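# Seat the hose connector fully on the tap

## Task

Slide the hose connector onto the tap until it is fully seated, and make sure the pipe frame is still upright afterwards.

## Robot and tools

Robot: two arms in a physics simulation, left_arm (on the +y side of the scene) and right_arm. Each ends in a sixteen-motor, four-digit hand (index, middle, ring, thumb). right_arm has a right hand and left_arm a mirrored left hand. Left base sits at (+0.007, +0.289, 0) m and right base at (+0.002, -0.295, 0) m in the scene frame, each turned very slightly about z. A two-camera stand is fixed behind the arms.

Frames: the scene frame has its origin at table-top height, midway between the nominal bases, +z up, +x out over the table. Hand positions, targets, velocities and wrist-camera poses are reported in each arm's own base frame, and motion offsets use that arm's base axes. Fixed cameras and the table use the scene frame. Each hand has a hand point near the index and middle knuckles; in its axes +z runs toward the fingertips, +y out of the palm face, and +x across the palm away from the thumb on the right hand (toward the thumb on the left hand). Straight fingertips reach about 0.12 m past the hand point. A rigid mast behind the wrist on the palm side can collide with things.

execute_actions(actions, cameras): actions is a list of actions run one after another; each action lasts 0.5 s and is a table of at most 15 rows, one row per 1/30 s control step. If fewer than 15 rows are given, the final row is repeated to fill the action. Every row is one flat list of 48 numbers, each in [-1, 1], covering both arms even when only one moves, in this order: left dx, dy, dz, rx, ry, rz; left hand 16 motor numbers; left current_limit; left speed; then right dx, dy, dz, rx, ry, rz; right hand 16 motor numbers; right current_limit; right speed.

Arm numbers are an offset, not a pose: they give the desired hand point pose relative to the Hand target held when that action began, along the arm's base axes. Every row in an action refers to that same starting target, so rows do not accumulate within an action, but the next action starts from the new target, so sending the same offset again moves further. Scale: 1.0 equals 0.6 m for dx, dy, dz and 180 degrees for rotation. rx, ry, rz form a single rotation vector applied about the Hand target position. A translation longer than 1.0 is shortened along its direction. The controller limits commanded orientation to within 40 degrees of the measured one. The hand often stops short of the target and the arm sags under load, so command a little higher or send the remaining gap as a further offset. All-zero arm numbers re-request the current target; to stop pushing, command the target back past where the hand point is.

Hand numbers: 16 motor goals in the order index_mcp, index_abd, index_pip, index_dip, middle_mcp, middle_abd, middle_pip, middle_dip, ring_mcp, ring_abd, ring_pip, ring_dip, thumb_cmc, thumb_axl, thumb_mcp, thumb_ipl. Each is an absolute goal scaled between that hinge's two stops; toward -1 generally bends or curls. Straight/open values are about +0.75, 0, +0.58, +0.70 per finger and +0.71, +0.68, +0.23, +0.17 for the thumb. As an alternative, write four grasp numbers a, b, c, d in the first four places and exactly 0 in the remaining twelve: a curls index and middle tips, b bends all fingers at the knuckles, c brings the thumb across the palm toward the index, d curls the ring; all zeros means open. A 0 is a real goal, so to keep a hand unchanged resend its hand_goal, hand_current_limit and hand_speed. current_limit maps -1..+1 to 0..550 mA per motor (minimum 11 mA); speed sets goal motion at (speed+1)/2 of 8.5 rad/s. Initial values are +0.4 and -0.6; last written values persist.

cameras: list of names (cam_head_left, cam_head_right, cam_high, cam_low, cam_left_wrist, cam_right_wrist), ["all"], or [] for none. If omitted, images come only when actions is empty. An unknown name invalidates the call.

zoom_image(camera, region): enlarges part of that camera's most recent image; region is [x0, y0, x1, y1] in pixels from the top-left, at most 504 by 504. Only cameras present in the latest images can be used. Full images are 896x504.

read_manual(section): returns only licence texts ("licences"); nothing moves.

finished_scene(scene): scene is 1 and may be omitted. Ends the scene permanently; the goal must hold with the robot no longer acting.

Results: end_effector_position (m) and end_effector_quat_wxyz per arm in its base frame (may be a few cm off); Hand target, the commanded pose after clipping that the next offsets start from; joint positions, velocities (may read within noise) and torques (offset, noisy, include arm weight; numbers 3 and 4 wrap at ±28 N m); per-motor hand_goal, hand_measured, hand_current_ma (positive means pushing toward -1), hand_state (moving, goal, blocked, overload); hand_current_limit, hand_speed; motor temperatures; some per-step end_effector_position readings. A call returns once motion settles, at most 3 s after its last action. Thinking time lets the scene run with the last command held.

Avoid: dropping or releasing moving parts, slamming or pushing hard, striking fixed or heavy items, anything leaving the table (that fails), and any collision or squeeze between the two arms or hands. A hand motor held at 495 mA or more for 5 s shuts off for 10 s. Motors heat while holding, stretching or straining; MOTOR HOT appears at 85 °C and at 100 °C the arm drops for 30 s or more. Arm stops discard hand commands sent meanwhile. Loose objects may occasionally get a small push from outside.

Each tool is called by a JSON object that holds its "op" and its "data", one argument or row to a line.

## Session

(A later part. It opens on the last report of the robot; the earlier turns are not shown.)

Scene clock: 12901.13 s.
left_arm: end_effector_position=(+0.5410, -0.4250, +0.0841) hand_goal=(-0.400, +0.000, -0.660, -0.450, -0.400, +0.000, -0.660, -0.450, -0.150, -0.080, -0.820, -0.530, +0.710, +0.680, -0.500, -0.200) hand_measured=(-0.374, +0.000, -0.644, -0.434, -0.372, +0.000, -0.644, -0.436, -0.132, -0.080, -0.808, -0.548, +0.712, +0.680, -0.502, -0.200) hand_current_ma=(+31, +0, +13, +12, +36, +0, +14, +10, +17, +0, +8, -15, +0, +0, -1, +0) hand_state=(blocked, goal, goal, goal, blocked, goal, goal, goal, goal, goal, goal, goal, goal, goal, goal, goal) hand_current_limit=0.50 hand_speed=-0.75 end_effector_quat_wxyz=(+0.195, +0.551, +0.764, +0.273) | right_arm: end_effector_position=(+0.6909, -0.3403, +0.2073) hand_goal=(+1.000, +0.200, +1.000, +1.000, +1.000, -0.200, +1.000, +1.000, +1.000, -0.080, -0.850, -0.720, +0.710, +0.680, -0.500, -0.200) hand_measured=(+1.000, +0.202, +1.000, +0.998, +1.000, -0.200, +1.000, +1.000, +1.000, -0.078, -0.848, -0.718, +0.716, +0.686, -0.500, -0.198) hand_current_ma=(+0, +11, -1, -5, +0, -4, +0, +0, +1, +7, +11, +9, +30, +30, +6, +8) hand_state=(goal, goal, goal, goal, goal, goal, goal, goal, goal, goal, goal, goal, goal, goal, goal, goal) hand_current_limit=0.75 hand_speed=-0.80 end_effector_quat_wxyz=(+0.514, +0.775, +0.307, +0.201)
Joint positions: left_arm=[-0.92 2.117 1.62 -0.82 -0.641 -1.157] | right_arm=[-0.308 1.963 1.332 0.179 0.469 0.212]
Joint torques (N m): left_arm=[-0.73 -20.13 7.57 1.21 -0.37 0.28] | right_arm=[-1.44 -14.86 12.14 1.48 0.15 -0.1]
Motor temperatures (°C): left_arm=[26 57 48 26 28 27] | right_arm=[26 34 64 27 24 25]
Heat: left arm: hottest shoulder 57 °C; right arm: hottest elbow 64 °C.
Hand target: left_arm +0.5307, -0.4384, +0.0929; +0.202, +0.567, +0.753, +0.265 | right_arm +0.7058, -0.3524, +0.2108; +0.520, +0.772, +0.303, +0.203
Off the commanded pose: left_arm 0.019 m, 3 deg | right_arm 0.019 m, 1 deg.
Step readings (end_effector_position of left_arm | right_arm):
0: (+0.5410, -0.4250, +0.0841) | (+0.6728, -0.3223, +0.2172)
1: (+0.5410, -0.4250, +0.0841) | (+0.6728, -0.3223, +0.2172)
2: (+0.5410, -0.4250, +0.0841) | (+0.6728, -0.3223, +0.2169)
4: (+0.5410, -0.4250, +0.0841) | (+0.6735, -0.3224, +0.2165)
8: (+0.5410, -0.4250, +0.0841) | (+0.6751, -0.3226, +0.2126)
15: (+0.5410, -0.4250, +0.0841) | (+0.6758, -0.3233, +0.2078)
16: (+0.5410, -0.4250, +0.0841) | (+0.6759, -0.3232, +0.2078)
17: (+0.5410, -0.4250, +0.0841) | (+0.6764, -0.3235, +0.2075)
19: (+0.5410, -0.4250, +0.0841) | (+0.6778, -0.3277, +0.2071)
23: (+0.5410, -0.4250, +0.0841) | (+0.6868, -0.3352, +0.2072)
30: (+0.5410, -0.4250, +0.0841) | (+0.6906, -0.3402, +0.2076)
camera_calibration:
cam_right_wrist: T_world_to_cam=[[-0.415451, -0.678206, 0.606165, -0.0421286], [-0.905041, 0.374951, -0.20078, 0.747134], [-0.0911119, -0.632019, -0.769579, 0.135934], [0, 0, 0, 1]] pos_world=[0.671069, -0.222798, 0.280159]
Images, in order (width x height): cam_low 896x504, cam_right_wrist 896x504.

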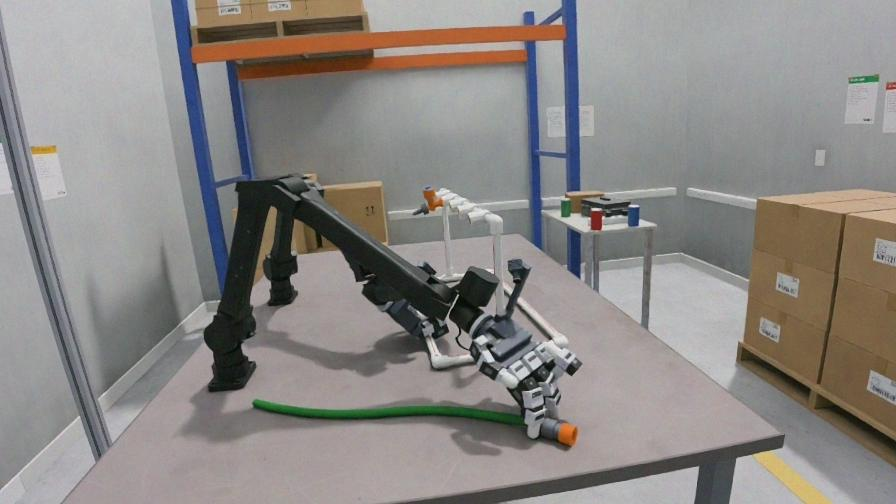

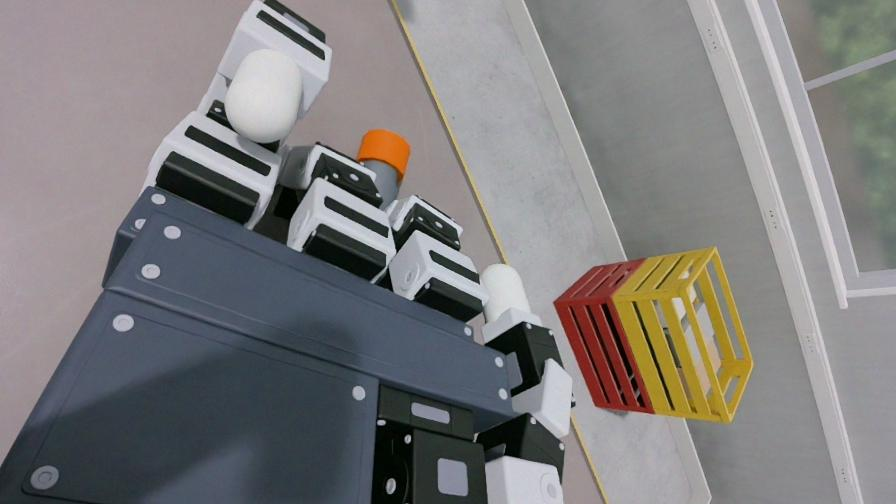

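{"op": "execute_actions", "data": {
  "actions": [
    [[0,0,0,0,0,0, -0.40,0.0,-0.66,-0.45, -0.40,0.0,-0.66,-0.45, -0.15,-0.08,-0.82,-0.53, 0.71,0.68,-0.5,-0.2, 0.5,-0.75, 0.005,-0.006,-0.03,0,0,0, 1.0,0.20,1.0,1.0, 1.0,-0.20,1.0,1.0, 1.0,-0.08,-0.85,-0.72, 0.71,0.68,-0.5,-0.2, 0.75,-0.8]],
    [[0,0,0,0,0,0, -0.40,0.0,-0.66,-0.45, -0.40,0.0,-0.66,-0.45, -0.15,-0.08,-0.82,-0.53, 0.71,0.68,-0.5,-0.2, 0.5,-0.75, 0,0,0,0,0,0, 1.0,-0.3,1.0,1.0, 1.0,0.3,1.0,1.0, 1.0,-0.08,-0.85,-0.72, 0.71,0.68,-0.5,-0.2, 0.75,-0.8]],
    [[0,0,0,0,0,0, -0.40,0.0,-0.66,-0.45, -0.40,0.0,-0.66,-0.45, -0.15,-0.08,-0.82,-0.53, 0.71,0.68,-0.5,-0.2, 0.5,-0.75, 0,0,0,0,0,0, 1.0,-0.3,1.0,1.0, 1.0,0.3,1.0,1.0, 1.0,-0.08,-0.85,-0.72, 0.71,0.68,-0.5,-0.2, 0.75,-0.8]]
  ],
  "cameras": ["cam_low", "cam_right_wrist"]
}}

{"op": "zoom_image", "data": {
  "camera": "cam_low",
  "region": [440, 340, 600, 480]
}}

{"op": "zoom_image", "data": {
  "camera": "cam_right_wrist",
  "region": [180, 40, 540, 300]
}}

Scene clock: 12920.13 s.
left_arm: end_effector_position=(+0.5410, -0.4250, +0.0841) hand_goal=(-0.400, +0.000, -0.660, -0.450, -0.400, +0.000, -0.660, -0.450, -0.150, -0.080, -0.820, -0.530, +0.710, +0.680, -0.500, -0.200) hand_measured=(-0.374, +0.000, -0.644, -0.434, -0.372, +0.000, -0.644, -0.436, -0.132, -0.080, -0.808, -0.548, +0.712, +0.680, -0.502, -0.200) hand_current_ma=(+31, +0, +13, +12, +36, +0, +14, +10, +17, +0, +8, -15, +0, +0, -1, +0) hand_state=(blocked, goal, goal, goal, blocked, goal, goal, goal, goal, goal, goal, goal, goal, goal, goal, goal) hand_current_limit=0.50 hand_speed=-0.75 end_effector_quat_wxyz=(+0.195, +0.551, +0.764, +0.273) | right_arm: end_effector_position=(+0.6983, -0.3434, +0.2068) hand_goal=(+1.000, -0.300, +1.000, +1.000, +1.000, +0.300, +1.000, +1.000, +1.000, -0.080, -0.850, -0.720, +0.710, +0.680, -0.500, -0.200) hand_measured=(+0.998, -0.056, +1.000, +1.000, +0.996, +0.064, +1.000, +1.000, +1.000, -0.078, -0.848, -0.718, +0.716, +0.686, -0.500, -0.198) hand_current_ma=(-12, +481, -4, -1, -24, -481, -1, +0, +1, +7, +11, +9, +30, +30, +6, +8) hand_state=(goal, blocked, goal, goal, goal, blocked, goal, goal, goal, goal, goal, goal, goal, goal, goal, goal) hand_current_limit=0.75 hand_speed=-0.80 end_effector_quat_wxyz=(+0.519, +0.771, +0.305, +0.207)
Joint positions: left_arm=[-0.92 2.117 1.62 -0.82 -0.641 -1.157] | right_arm=[-0.311 1.985 1.353 0.199 0.464 0.206]
Joint torques (N m): left_arm=[-0.85 -20.01 7.51 1.18 -0.36 0.26] | right_arm=[-1.55 -13.98 10.96 1.99 0.19 -0.06]
Motor temperatures (°C): left_arm=[26 57 48 26 28 27] | right_arm=[26 35 61 27 24 25]
Heat: left arm: hottest shoulder 57 °C; right arm: hottest elbow 61 °C.
Hand target: left_arm +0.5307, -0.4384, +0.0929; +0.202, +0.567, +0.753, +0.265 | right_arm +0.7087, -0.3561, +0.1929; +0.520, +0.772, +0.303, +0.203
Off the commanded pose: left_arm 0.019 m, 3 deg | right_arm 0.022 m, 1 deg.
Step readings (end_effector_position of left_arm | right_arm):
0: (+0.5410, -0.4250, +0.0841) | (+0.6910, -0.3403, +0.2075)
1: (+0.5410, -0.4250, +0.0841) | (+0.6910, -0.3403, +0.2072)
2: (+0.5410, -0.4250, +0.0841) | (+0.6910, -0.3406, +0.2067)
4: (+0.5410, -0.4250, +0.0841) | (+0.6919, -0.3408, +0.2065)
8: (+0.5410, -0.4250, +0.0841) | (+0.6939, -0.3420, +0.2062)
15: (+0.5410, -0.4250, +0.0841) | (+0.6948, -0.3425, +0.2064)
16: (+0.5410, -0.4250, +0.0841) | (+0.6948, -0.3425, +0.2064)
17: (+0.5410, -0.4250, +0.0841) | (+0.6948, -0.3425, +0.2064)
19: (+0.5410, -0.4250, +0.0841) | (+0.6958, -0.3422, +0.2065)
23: (+0.5410, -0.4250, +0.0841) | (+0.6980, -0.3426, +0.2071)
30: (+0.5410, -0.4250, +0.0841) | (+0.6984, -0.3431, +0.2067)
31: (+0.5410, -0.4250, +0.0841) | (+0.6983, -0.3434, +0.2068)
32: (+0.5410, -0.4250, +0.0841) | (+0.6983, -0.3434, +0.2068)
34: (+0.5410, -0.4250, +0.0841) | (+0.6983, -0.3434, +0.2068)
38: (+0.5410, -0.4250, +0.0841) | (+0.6983, -0.3434, +0.2068)
45: (+0.5410, -0.4250, +0.0841) | (+0.6983, -0.3434, +0.2068)
camera_calibration:
cam_right_wrist: T_world_to_cam=[[-0.421734, -0.675165, 0.605222, -0.0351905], [-0.903451, 0.36953, -0.217312, 0.755264], [-0.076926, -0.638436, -0.765821, 0.121343], [0, 0, 0, 1]] pos_world=[0.676838, -0.225383, 0.278353]
Images, in order (width x height): cam_low 896x504, cam_right_wrist 896x504.

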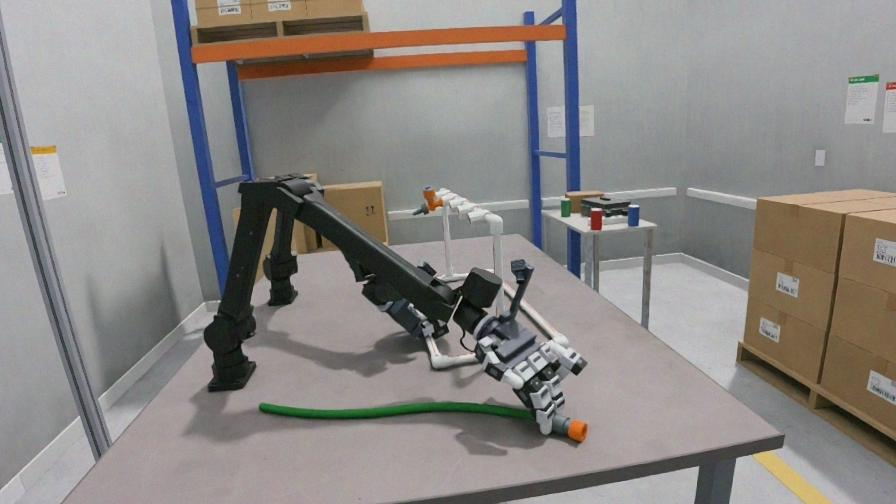

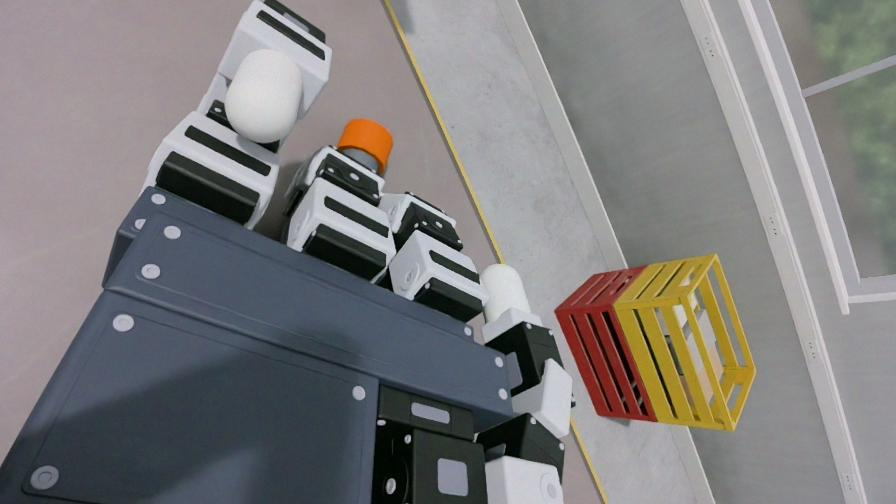

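Scaled by 3.150.

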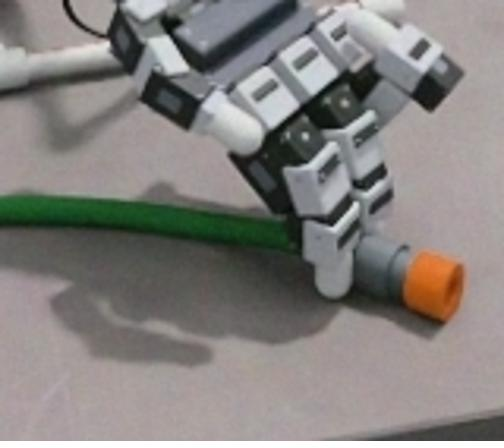

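Scaled by 1.400.

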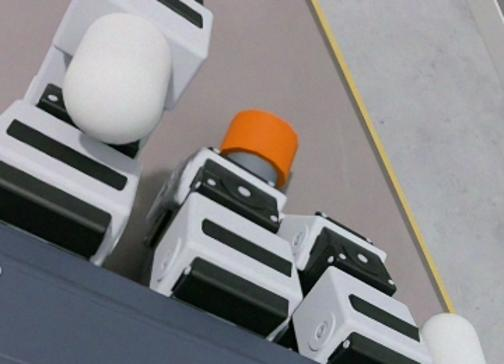

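{"op": "execute_actions", "data": {
  "actions": [
    [[0.025,0.003,0.02,0,0,0, -0.40,0.0,-0.66,-0.45, -0.40,0.0,-0.66,-0.45, -0.15,-0.08,-0.82,-0.53, 0.71,0.68,-0.5,-0.2, 0.5,-0.75, 0,0,0.05,0,0,0, 1.0,-0.3,1.0,1.0, 1.0,0.3,1.0,1.0, 1.0,-0.08,-0.85,-0.72, 0.71,0.68,-0.5,-0.2, 0.75,-0.8]],
    [[0.02,0.003,0.07,0,0,0, -0.40,0.0,-0.66,-0.45, -0.40,0.0,-0.66,-0.45, -0.15,-0.08,-0.82,-0.53, 0.71,0.68,-0.5,-0.2, 0.5,-0.75, -0.02,0.02,0.06,0,0,0.03, 1.0,-0.3,1.0,1.0, 1.0,0.3,1.0,1.0, 1.0,-0.08,-0.85,-0.72, 0.71,0.68,-0.5,-0.2, 0.75,-0.8]]
  ],
  "cameras": ["cam_low", "cam_high"]
}}

{"op": "zoom_image", "data": {
  "camera": "cam_low",
  "region": [440, 300, 620, 460]
}}

Scene clock: 12982.93 s.
left_arm: end_effector_position=(+0.5398, -0.4210, +0.1085) hand_goal=(-0.400, +0.000, -0.660, -0.450, -0.400, +0.000, -0.660, -0.450, -0.150, -0.080, -0.820, -0.530, +0.710, +0.680, -0.500, -0.200) hand_measured=(-0.374, +0.000, -0.644, -0.434, -0.372, +0.000, -0.644, -0.436, -0.130, -0.080, -0.808, -0.548, +0.712, +0.680, -0.502, -0.200) hand_current_ma=(+31, +0, +13, +12, +36, +0, +14, +10, +20, +0, +8, -15, +0, +0, -1, +0) hand_state=(blocked, goal, goal, goal, blocked, goal, goal, goal, blocked, goal, goal, goal, goal, goal, goal, goal) hand_current_limit=0.50 hand_speed=-0.75 end_effector_quat_wxyz=(+0.171, +0.576, +0.751, +0.273) | right_arm: end_effector_position=(+0.7021, -0.3405, +0.2436) hand_goal=(+1.000, -0.300, +1.000, +1.000, +1.000, +0.300, +1.000, +1.000, +1.000, -0.080, -0.850, -0.720, +0.710, +0.680, -0.500, -0.200) hand_measured=(+1.000, -0.056, +1.000, +0.998, +0.996, +0.068, +1.000, +1.000, +1.000, -0.078, -0.848, -0.718, +0.716, +0.686, -0.500, -0.198) hand_current_ma=(+0, +481, -3, -6, -16, -481, -4, -5, +1, +7, +11, +9, +30, +30, +5, +8) hand_state=(goal, blocked, goal, goal, goal, blocked, goal, goal, goal, goal, goal, goal, goal, goal, goal, goal) hand_current_limit=0.75 hand_speed=-0.80 end_effector_quat_wxyz=(+0.504, +0.761, +0.340, +0.228)
Joint positions: left_arm=[-0.914 2.074 1.63 -0.902 -0.622 -1.105] | right_arm=[-0.327 1.913 1.361 0.123 0.366 0.167]
Joint torques (N m): left_arm=[1.38 -19.72 13.97 0.36 -0.72 0.15] | right_arm=[-1.26 -18.78 8.27 1.52 0.17 -0.18]
Motor temperatures (°C): left_arm=[26 57 48 26 28 27] | right_arm=[26 34 61 27 24 25]
Heat: left arm: hottest shoulder 57 °C; right arm: hottest elbow 61 °C.
Hand target: left_arm +0.5576, -0.4349, +0.1469; +0.202, +0.567, +0.753, +0.265 | right_arm +0.6968, -0.3440, +0.2589; +0.510, +0.757, +0.339, +0.227
Off the commanded pose: left_arm 0.045 m, 4 deg | right_arm 0.017 m, 1 deg.
Step readings (end_effector_position of left_arm | right_arm):
0: (+0.5410, -0.4250, +0.0841) | (+0.6983, -0.3434, +0.2068)
1: (+0.5410, -0.4250, +0.0841) | (+0.6983, -0.3434, +0.2068)
2: (+0.5411, -0.4251, +0.0841) | (+0.6984, -0.3434, +0.2071)
4: (+0.5413, -0.4255, +0.0843) | (+0.6991, -0.3437, +0.2072)
8: (+0.5421, -0.4256, +0.0844) | (+0.7009, -0.3441, +0.2075)
15: (+0.5426, -0.4261, +0.0846) | (+0.7016, -0.3444, +0.2076)
16: (+0.5427, -0.4259, +0.0845) | (+0.7019, -0.3442, +0.2074)
17: (+0.5426, -0.4255, +0.0849) | (+0.7032, -0.3434, +0.2077)
19: (+0.5413, -0.4240, +0.0867) | (+0.7063, -0.3422, +0.2102)
23: (+0.5395, -0.4201, +0.0957) | (+0.7055, -0.3411, +0.2225)
30: (+0.5399, -0.4210, +0.1084) | (+0.7022, -0.3410, +0.2448)
Images, in order (width x height): cam_high 896x504, cam_low 896x504.

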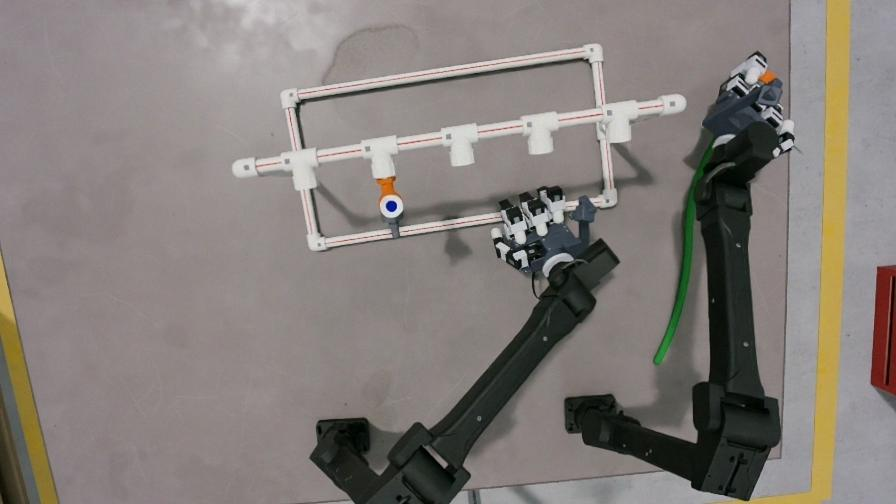

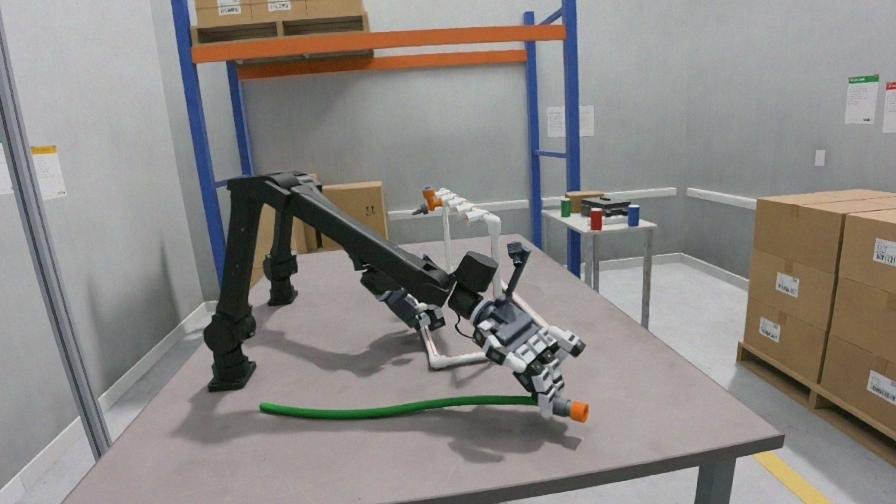

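Scaled by 2.800.

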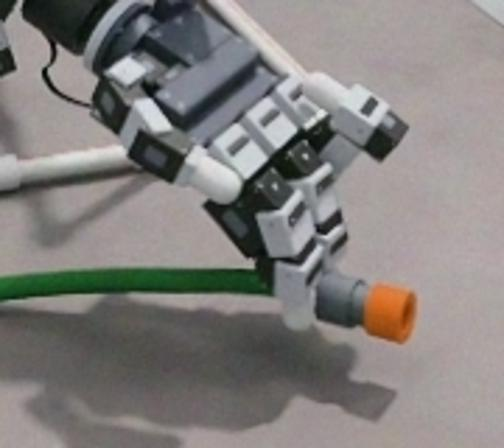

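{"op": "execute_actions", "data": {
  "actions": [
    [[-0.01,0.0,0.07,0,0,0, -0.40,0.0,-0.66,-0.45, -0.40,0.0,-0.66,-0.45, -0.15,-0.08,-0.82,-0.53, 0.71,0.68,-0.5,-0.2, 0.5,-0.75, -0.03,0.03,0.08,0,0,0.05, 1.0,-0.3,1.0,1.0, 1.0,0.3,1.0,1.0, 1.0,-0.08,-0.85,-0.72, 0.71,0.68,-0.5,-0.2, 0.75,-0.8]]
  ],
  "cameras": ["cam_low", "cam_right_wrist", "cam_head_right"]
}}

{"op": "zoom_image", "data": {
  "camera": "cam_low",
  "region": [460, 300, 600, 420]
}}

{"op": "zoom_image", "data": {
  "camera": "cam_right_wrist",
  "region": [220, 80, 500, 300]
}}

{"op": "zoom_image", "data": {
  "camera": "cam_head_right",
  "region": [600, 40, 800, 200]
}}

Scene clock: 12996.03 s.
left_arm: end_effector_position=(+0.5394, -0.4205, +0.1558) hand_goal=(-0.400, +0.000, -0.660, -0.450, -0.400, +0.000, -0.660, -0.450, -0.150, -0.080, -0.820, -0.530, +0.710, +0.680, -0.500, -0.200) hand_measured=(-0.374, +0.000, -0.644, -0.434, -0.372, +0.000, -0.644, -0.436, -0.130, -0.080, -0.808, -0.548, +0.712, +0.680, -0.502, -0.200) hand_current_ma=(+31, +0, +13, +12, +36, +0, +14, +10, +21, +0, +8, -15, +0, +0, -1, +0) hand_state=(blocked, goal, goal, goal, blocked, goal, goal, goal, blocked, goal, goal, goal, goal, goal, goal, goal) hand_current_limit=0.50 hand_speed=-0.75 end_effector_quat_wxyz=(+0.174, +0.575, +0.752, +0.272) | right_arm: end_effector_position=(+0.6827, -0.3224, +0.2976) hand_goal=(+1.000, -0.300, +1.000, +1.000, +1.000, +0.300, +1.000, +1.000, +1.000, -0.080, -0.850, -0.720, +0.710, +0.680, -0.500, -0.200) hand_measured=(+1.000, -0.056, +1.000, +0.998, +0.996, +0.068, +0.998, +0.996, +1.000, -0.078, -0.848, -0.718, +0.716, +0.686, -0.500, -0.198) hand_current_ma=(+0, +481, -2, -6, -17, -481, -13, -19, +1, +7, +11, +9, +30, +30, +5, +8) hand_state=(goal, blocked, goal, goal, goal, blocked, goal, goal, goal, goal, goal, goal, goal, goal, goal, goal) hand_current_limit=0.75 hand_speed=-0.80 end_effector_quat_wxyz=(+0.485, +0.732, +0.396, +0.269)
Joint positions: left_arm=[-0.914 2.021 1.675 -0.995 -0.622 -1.105] | right_arm=[-0.356 1.762 1.289 0.071 0.195 0.093]
Joint torques (N m): left_arm=[0.62 -18.2 14.22 0.34 -0.78 0.08] | right_arm=[-1.26 -16.44 9.01 1.62 0.07 -0.18]
Motor temperatures (°C): left_arm=[26 55 49 26 29 27] | right_arm=[26 35 58 27 24 25]
Heat: left arm: hottest shoulder 55 °C; right arm: hottest elbow 58 °C.
Hand target: left_arm +0.5516, -0.4349, +0.1890; +0.203, +0.567, +0.753, +0.265 | right_arm +0.6788, -0.3260, +0.3071; +0.490, +0.728, +0.397, +0.267
Off the commanded pose: left_arm 0.038 m, 3 deg | right_arm 0.011 m, 1 deg.
Step readings (end_effector_position of left_arm | right_arm):
0: (+0.5398, -0.4210, +0.1085) | (+0.7021, -0.3405, +0.2436)
1: (+0.5397, -0.4209, +0.1084) | (+0.7025, -0.3401, +0.2433)
2: (+0.5393, -0.4204, +0.1090) | (+0.7041, -0.3378, +0.2426)
4: (+0.5376, -0.4182, +0.1111) | (+0.7030, -0.3318, +0.2411)
8: (+0.5355, -0.4155, +0.1253) | (+0.6924, -0.3215, +0.2549)
15: (+0.5389, -0.4199, +0.1535) | (+0.6837, -0.3214, +0.2971)
camera_calibration:
cam_right_wrist: T_world_to_cam=[[-0.244111, -0.764124, 0.597097, -0.230078], [-0.96678, 0.143628, -0.211443, 0.721748], [0.0758085, -0.628877, -0.7738, 0.104244], [0, 0, 0, 1]] pos_world=[0.633704, -0.213915, 0.370651]
Images, in order (width x height): cam_head_right 896x504, cam_low 896x504, cam_right_wrist 896x504.

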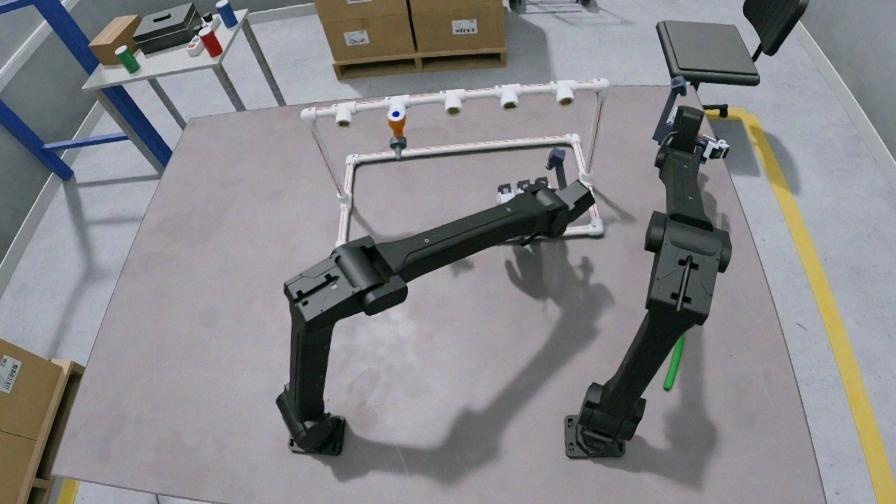

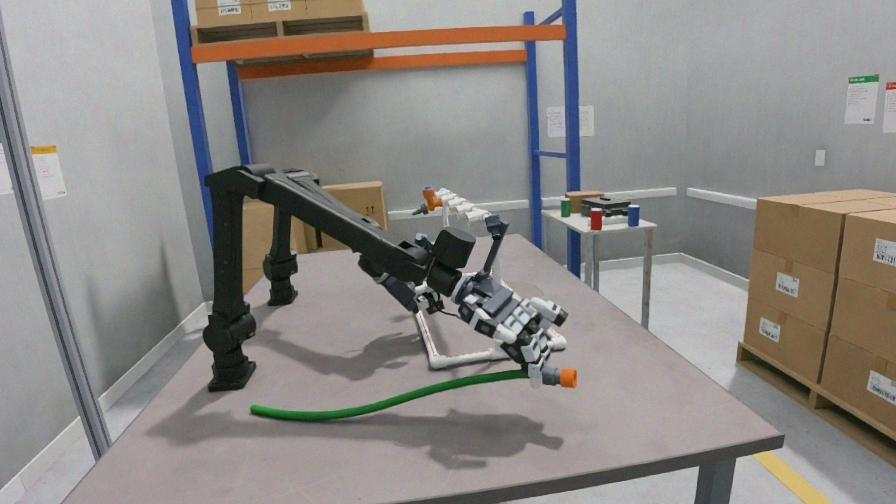

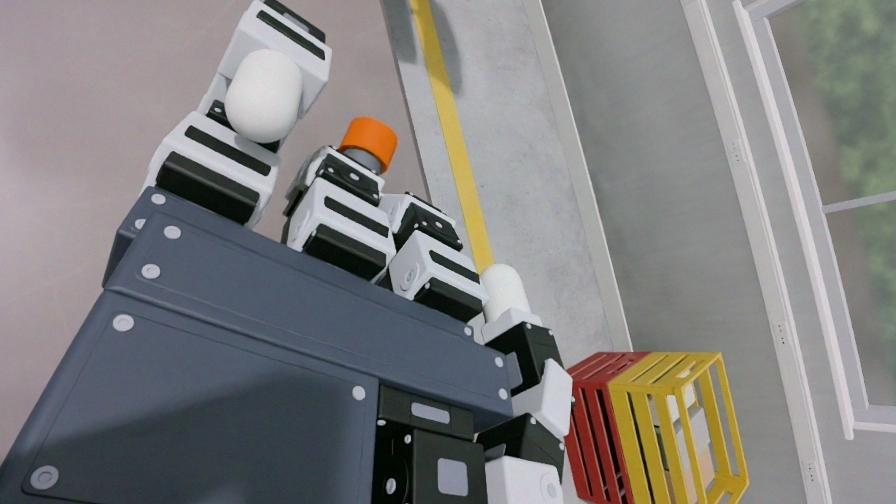

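Scaled by 3.600.

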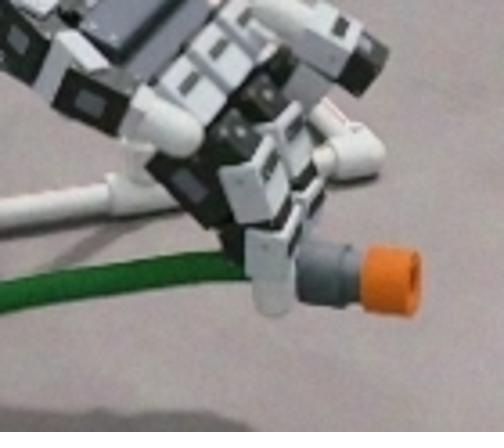

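Scaled by 1.800.

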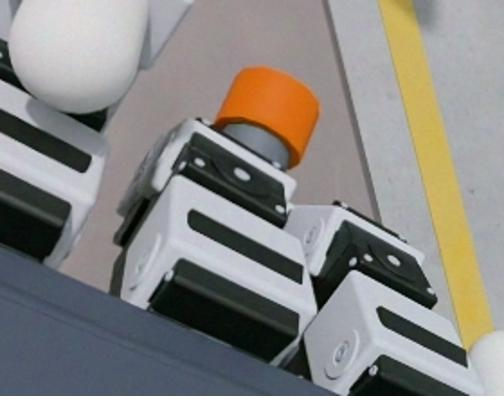

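Scaled by 2.520.

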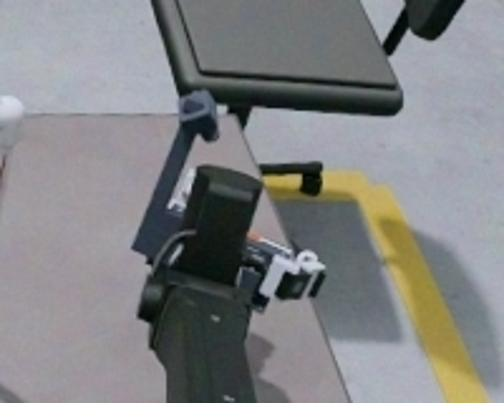

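{"op": "execute_actions", "data": {
  "actions": [
    [[-0.10,0.05,0.13,0,0,0, -0.40,0.0,-0.66,-0.45, -0.40,0.0,-0.66,-0.45, -0.15,-0.08,-0.82,-0.53, 0.71,0.68,-0.5,-0.2, 0.5,-0.75, -0.075,0.073,0.022,0.0594,-0.0252,0.0301, 1.0,-0.3,1.0,1.0, 1.0,0.3,1.0,1.0, 1.0,-0.08,-0.85,-0.72, 0.71,0.68,-0.5,-0.2, 0.75,-0.8]],
    [[-0.10,0.13,0.13,0,0,0, -0.40,0.0,-0.66,-0.45, -0.40,0.0,-0.66,-0.45, -0.15,-0.08,-0.82,-0.53, 0.71,0.68,-0.5,-0.2, 0.5,-0.75, -0.075,0.073,0.022,0.0594,-0.0252,0.0301, 1.0,-0.3,1.0,1.0, 1.0,0.3,1.0,1.0, 1.0,-0.08,-0.85,-0.72, 0.71,0.68,-0.5,-0.2, 0.75,-0.8]],
    [[-0.05,0.18,0.10,0,0,0, -0.40,0.0,-0.66,-0.45, -0.40,0.0,-0.66,-0.45, -0.15,-0.08,-0.82,-0.53, 0.71,0.68,-0.5,-0.2, 0.5,-0.75, -0.075,0.073,0.022,0.0594,-0.0252,0.0301, 1.0,-0.3,1.0,1.0, 1.0,0.3,1.0,1.0, 1.0,-0.08,-0.85,-0.72, 0.71,0.68,-0.5,-0.2, 0.75,-0.8]]
  ],
  "cameras": ["cam_low", "cam_high", "cam_head_right"]
}}

Scene clock: 13091.27 s.
left_arm: end_effector_position=(+0.4013, -0.2193, +0.4092) hand_goal=(-0.400, +0.000, -0.660, -0.450, -0.400, +0.000, -0.660, -0.450, -0.150, -0.080, -0.820, -0.530, +0.710, +0.680, -0.500, -0.200) hand_measured=(-0.374, +0.000, -0.644, -0.434, -0.372, +0.000, -0.644, -0.436, -0.130, -0.080, -0.808, -0.548, +0.712, +0.682, -0.502, -0.200) hand_current_ma=(+31, +0, +13, +12, +36, +0, +14, +10, +21, +0, +8, -15, +0, +0, -1, +0) hand_state=(blocked, goal, goal, goal, blocked, goal, goal, goal, blocked, goal, goal, goal, goal, goal, goal, goal) hand_current_limit=0.50 hand_speed=-0.75 end_effector_quat_wxyz=(+0.212, +0.558, +0.758, +0.261) | right_arm: end_effector_position=(+0.5464, -0.1987, +0.3396) hand_goal=(+1.000, -0.300, +1.000, +1.000, +1.000, +0.300, +1.000, +1.000, +1.000, -0.080, -0.850, -0.720, +0.710, +0.680, -0.500, -0.200) hand_measured=(+1.000, -0.056, +0.998, +0.998, +1.000, +0.068, +0.998, +0.996, +1.000, -0.078, -0.848, -0.718, +0.716, +0.684, -0.500, -0.198) hand_current_ma=(+0, +481, -10, -14, -5, -481, -5, -20, +1, +7, +11, +9, +29, +29, +5, +8) hand_state=(goal, blocked, goal, goal, goal, blocked, goal, goal, goal, goal, goal, goal, goal, goal, goal, goal) hand_current_limit=0.75 hand_speed=-0.80 end_effector_quat_wxyz=(+0.273, +0.738, +0.350, +0.508)
Joint positions: left_arm=[-0.879 1.262 1.389 -1.362 -0.612 -1.074] | right_arm=[-0.316 1.237 0.865 0.019 -0.248 0.544]
Joint torques (N m): left_arm=[0.67 -8.76 9.21 0.73 -0.69 0.18] | right_arm=[-0.21 -9.58 9.21 1.84 -0.08 0.1]
Motor temperatures (°C): left_arm=[26 48 57 26 30 27] | right_arm=[26 39 53 27 24 25]
Heat: left arm: hottest elbow 57 °C; right arm: hottest elbow 53 °C.
Hand target: left_arm +0.4017, -0.2187, +0.4050; +0.203, +0.567, +0.753, +0.265 | right_arm +0.5438, -0.1947, +0.3463; +0.272, +0.736, +0.346, +0.514
Off the commanded pose: left_arm 0.004 m, 2 deg | right_arm 0.008 m, 1 deg.
Step readings (end_effector_position of left_arm | right_arm):
0: (+0.5394, -0.4205, +0.1558) | (+0.6827, -0.3224, +0.2976)
1: (+0.5393, -0.4203, +0.1558) | (+0.6830, -0.3218, +0.2970)
2: (+0.5383, -0.4191, +0.1572) | (+0.6831, -0.3193, +0.2951)
4: (+0.5331, -0.4147, +0.1650) | (+0.6761, -0.3099, +0.2889)
8: (+0.5184, -0.4082, +0.2088) | (+0.6520, -0.2926, +0.2819)
15: (+0.4963, -0.4041, +0.2803) | (+0.6390, -0.2871, +0.3073)
16: (+0.4949, -0.4041, +0.2823) | (+0.6386, -0.2864, +0.3090)
17: (+0.4928, -0.4019, +0.2828) | (+0.6380, -0.2833, +0.3092)
19: (+0.4822, -0.3872, +0.2810) | (+0.6296, -0.2729, +0.3063)
23: (+0.4582, -0.3530, +0.2974) | (+0.6053, -0.2520, +0.3053)
30: (+0.4393, -0.3262, +0.3566) | (+0.5935, -0.2425, +0.3267)
31: (+0.4381, -0.3247, +0.3594) | (+0.5931, -0.2422, +0.3272)
32: (+0.4361, -0.3213, +0.3605) | (+0.5928, -0.2387, +0.3260)
34: (+0.4268, -0.3051, +0.3575) | (+0.5846, -0.2287, +0.3214)
38: (+0.4124, -0.2557, +0.3715) | (+0.5605, -0.2072, +0.3205)
45: (+0.3991, -0.2154, +0.4190) | (+0.5476, -0.1980, +0.3431)
Images, in order (width x height): cam_head_right 896x504, cam_high 896x504, cam_low 896x504.

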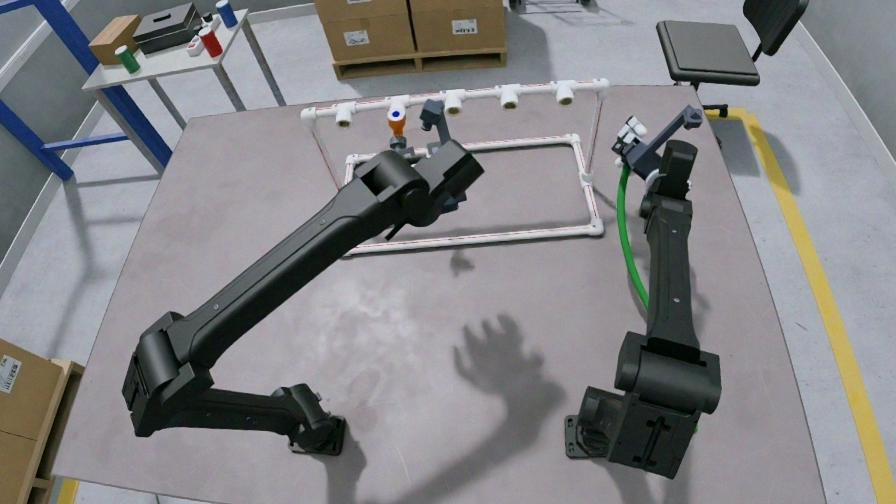

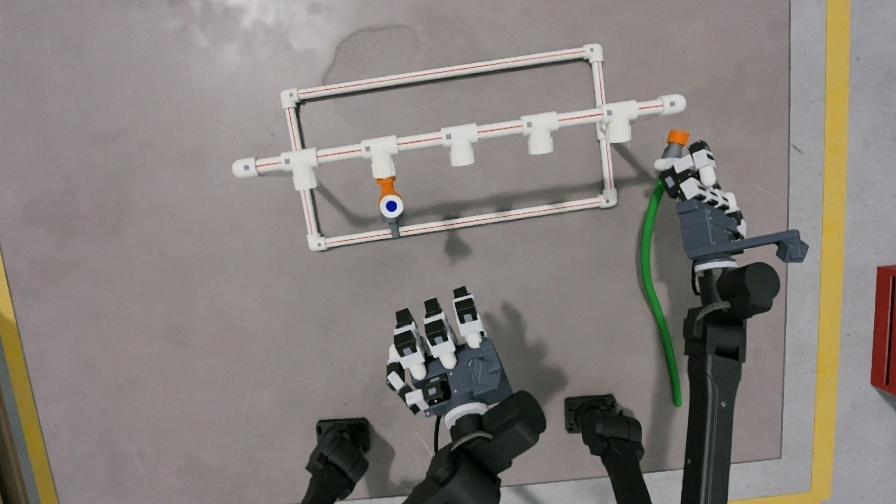

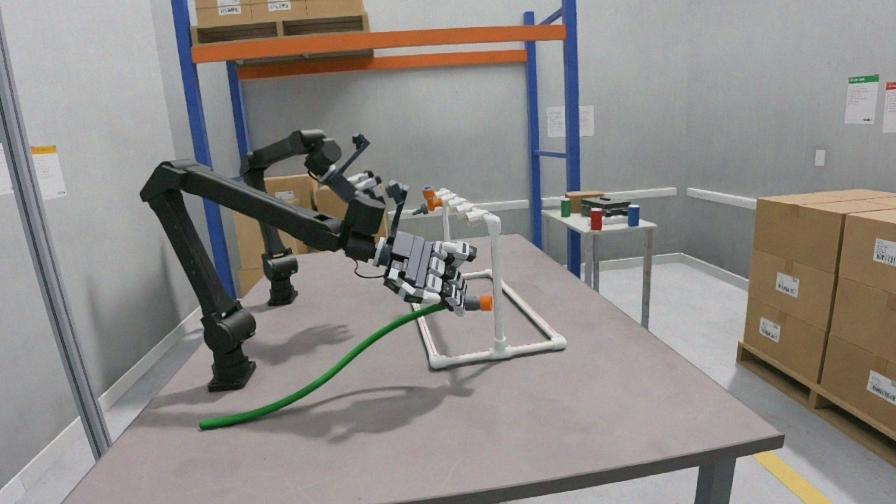

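{"op": "execute_actions", "data": {
  "actions": [
    [[0.0,0.2,0.08,0,0,0, -0.40,0.0,-0.66,-0.45, -0.40,0.0,-0.66,-0.45, -0.15,-0.08,-0.82,-0.53, 0.71,0.68,-0.5,-0.2, 0.5,-0.75, -0.05,0.144,0,0.0594,-0.0252,0.0301, 1.0,-0.3,1.0,1.0, 1.0,0.3,1.0,1.0, 1.0,-0.08,-0.85,-0.72, 0.71,0.68,-0.5,-0.2, 0.75,-0.8]],
    [[0.0,0.2,0.08,0,0,0, -0.40,0.0,-0.66,-0.45, -0.40,0.0,-0.66,-0.45, -0.15,-0.08,-0.82,-0.53, 0.71,0.68,-0.5,-0.2, 0.5,-0.75, -0.05,0.144,-0.018,0.0594,-0.0252,0.0301, 1.0,-0.3,1.0,1.0, 1.0,0.3,1.0,1.0, 1.0,-0.08,-0.85,-0.72, 0.71,0.68,-0.5,-0.2, 0.75,-0.8]],
    [[0.0,0.15,0.0,0,0,0, -0.40,0.0,-0.66,-0.45, -0.40,0.0,-0.66,-0.45, -0.15,-0.08,-0.82,-0.53, 0.71,0.68,-0.5,-0.2, 0.5,-0.75, -0.05,0.12,-0.018,0.0594,-0.0252,0.0301, 1.0,-0.3,1.0,1.0, 1.0,0.3,1.0,1.0, 1.0,-0.08,-0.85,-0.72, 0.71,0.68,-0.5,-0.2, 0.75,-0.8]]
  ],
  "cameras": ["cam_low", "cam_high", "cam_right_wrist"]
}}

Scene clock: 13109.07 s.
left_arm: end_effector_position=(+0.3977, +0.1080, +0.4743) hand_goal=(-0.400, +0.000, -0.660, -0.450, -0.400, +0.000, -0.660, -0.450, -0.150, -0.080, -0.820, -0.530, +0.710, +0.680, -0.500, -0.200) hand_measured=(-0.374, +0.000, -0.644, -0.434, -0.372, +0.000, -0.644, -0.436, -0.130, -0.080, -0.808, -0.548, +0.712, +0.682, -0.502, -0.200) hand_current_ma=(+31, +0, +13, +12, +35, +0, +14, +10, +21, +0, +8, -15, +1, +1, +0, +0) hand_state=(blocked, goal, goal, goal, blocked, goal, goal, goal, blocked, goal, goal, goal, goal, goal, goal, goal) hand_current_limit=0.50 hand_speed=-0.75 end_effector_quat_wxyz=(+0.185, +0.569, +0.763, +0.245) | right_arm: end_effector_position=(+0.4564, +0.0466, +0.3163) hand_goal=(+1.000, -0.300, +1.000, +1.000, +1.000, +0.300, +1.000, +1.000, +1.000, -0.080, -0.850, -0.720, +0.710, +0.680, -0.500, -0.200) hand_measured=(+0.980, -0.056, +0.990, +0.996, +1.000, +0.070, +1.000, +1.000, +1.000, -0.078, -0.848, -0.718, +0.714, +0.684, -0.498, -0.198) hand_current_ma=(-103, +481, -50, -17, +1, -481, +0, +0, +1, +7, +11, +9, +17, +22, +8, +8) hand_state=(goal, blocked, goal, goal, goal, blocked, goal, goal, goal, goal, goal, goal, goal, goal, goal, goal) hand_current_limit=0.75 hand_speed=-0.80 end_effector_quat_wxyz=(+0.030, +0.673, +0.264, +0.690)
Joint positions: left_arm=[0.159 0.93 1.336 -1.357 -0.073 -0.107] | right_arm=[0.27 0.941 0.501 0.395 -0.06 1.15]
Joint torques (N m): left_arm=[1.44 -4.37 13.19 2.39 -0.04 0.19] | right_arm=[0.09 -4.89 8.99 3.15 0.08 0.14]
Heat: left arm: hottest elbow 54 °C; right arm: hottest elbow 54 °C.
Hand target: left_arm +0.4017, +0.1112, +0.5010; +0.203, +0.567, +0.753, +0.265 | right_arm +0.4538, +0.0502, +0.3248; +0.024, +0.662, +0.257, +0.704
Off the commanded pose: left_arm 0.027 m, 3 deg | right_arm 0.010 m, 2 deg.
Step readings (end_effector_position of left_arm | right_arm):
0: (+0.4013, -0.2193, +0.4092) | (+0.5463, -0.1987, +0.3395)
1: (+0.4014, -0.2193, +0.4090) | (+0.5463, -0.1985, +0.3394)
2: (+0.4021, -0.2166, +0.4078) | (+0.5457, -0.1951, +0.3372)
4: (+0.4024, -0.2001, +0.4056) | (+0.5400, -0.1822, +0.3310)
8: (+0.4017, -0.1309, +0.4263) | (+0.5257, -0.1316, +0.3218)
15: (+0.3884, -0.0912, +0.4605) | (+0.5184, -0.1075, +0.3348)
16: (+0.3890, -0.0921, +0.4599) | (+0.5179, -0.1084, +0.3356)
17: (+0.3913, -0.0912, +0.4571) | (+0.5168, -0.1060, +0.3345)
19: (+0.3970, -0.0735, +0.4544) | (+0.5107, -0.0944, +0.3305)
23: (+0.3963, -0.0039, +0.4645) | (+0.4954, -0.0430, +0.3197)
30: (+0.3875, +0.0234, +0.4754) | (+0.4881, -0.0224, +0.3225)
31: (+0.3887, +0.0230, +0.4747) | (+0.4878, -0.0232, +0.3227)
32: (+0.3910, +0.0241, +0.4728) | (+0.4866, -0.0213, +0.3227)
34: (+0.3942, +0.0416, +0.4721) | (+0.4806, -0.0112, +0.3204)
38: (+0.3912, +0.1000, +0.4734) | (+0.4644, +0.0335, +0.3121)
45: (+0.3953, +0.1107, +0.4740) | (+0.4567, +0.0486, +0.3136)
camera_calibration:
cam_right_wrist: T_world_to_cam=[[0.233715, -0.866129, -0.441811, 0.100732], [-0.831619, 0.0573633, -0.552377, 0.504156], [0.503773, 0.496517, -0.706883, 0.0990525], [0, 0, 0, 1]] pos_world=[0.345823, 0.0091455, 0.393007]
Images, in order (width x height): cam_high 896x504, cam_low 896x504, cam_right_wrist 896x504.

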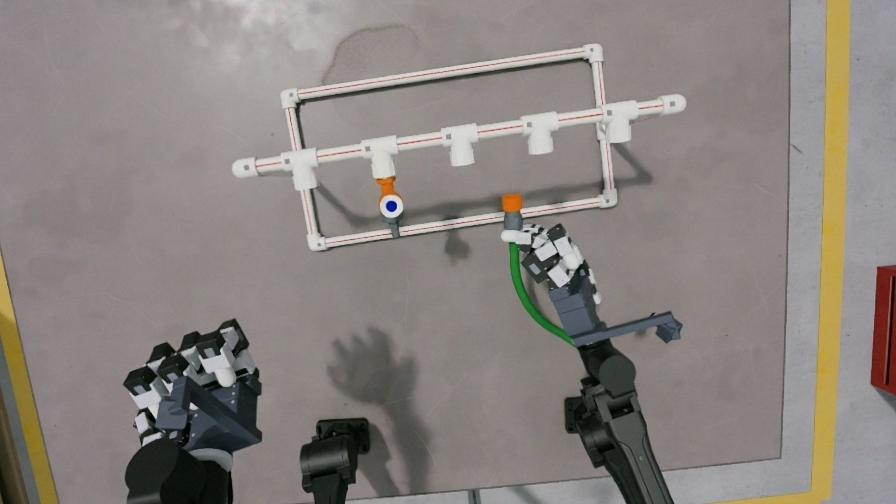

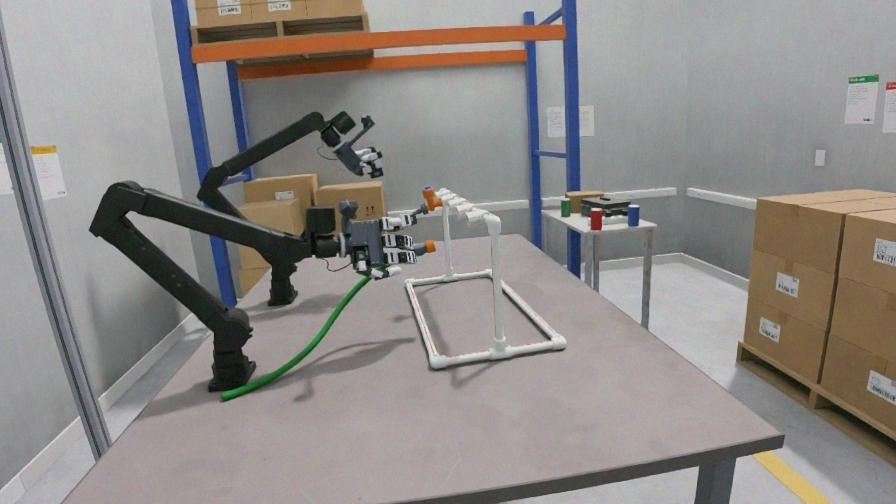

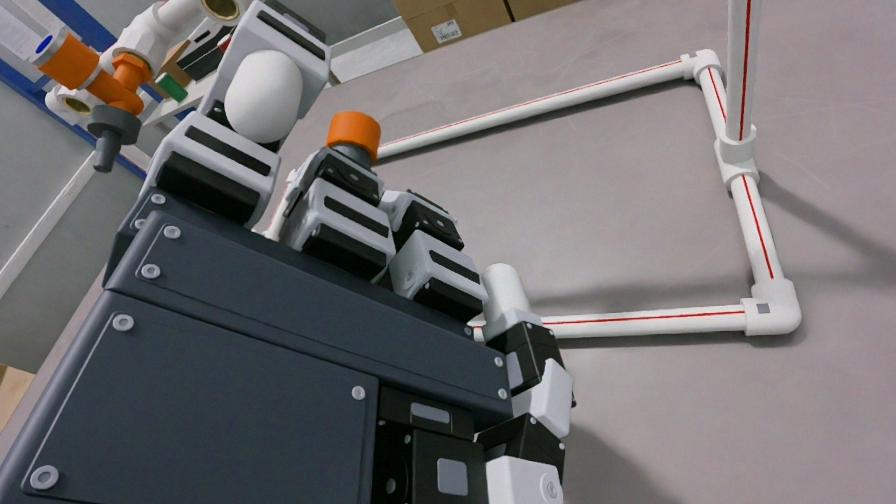

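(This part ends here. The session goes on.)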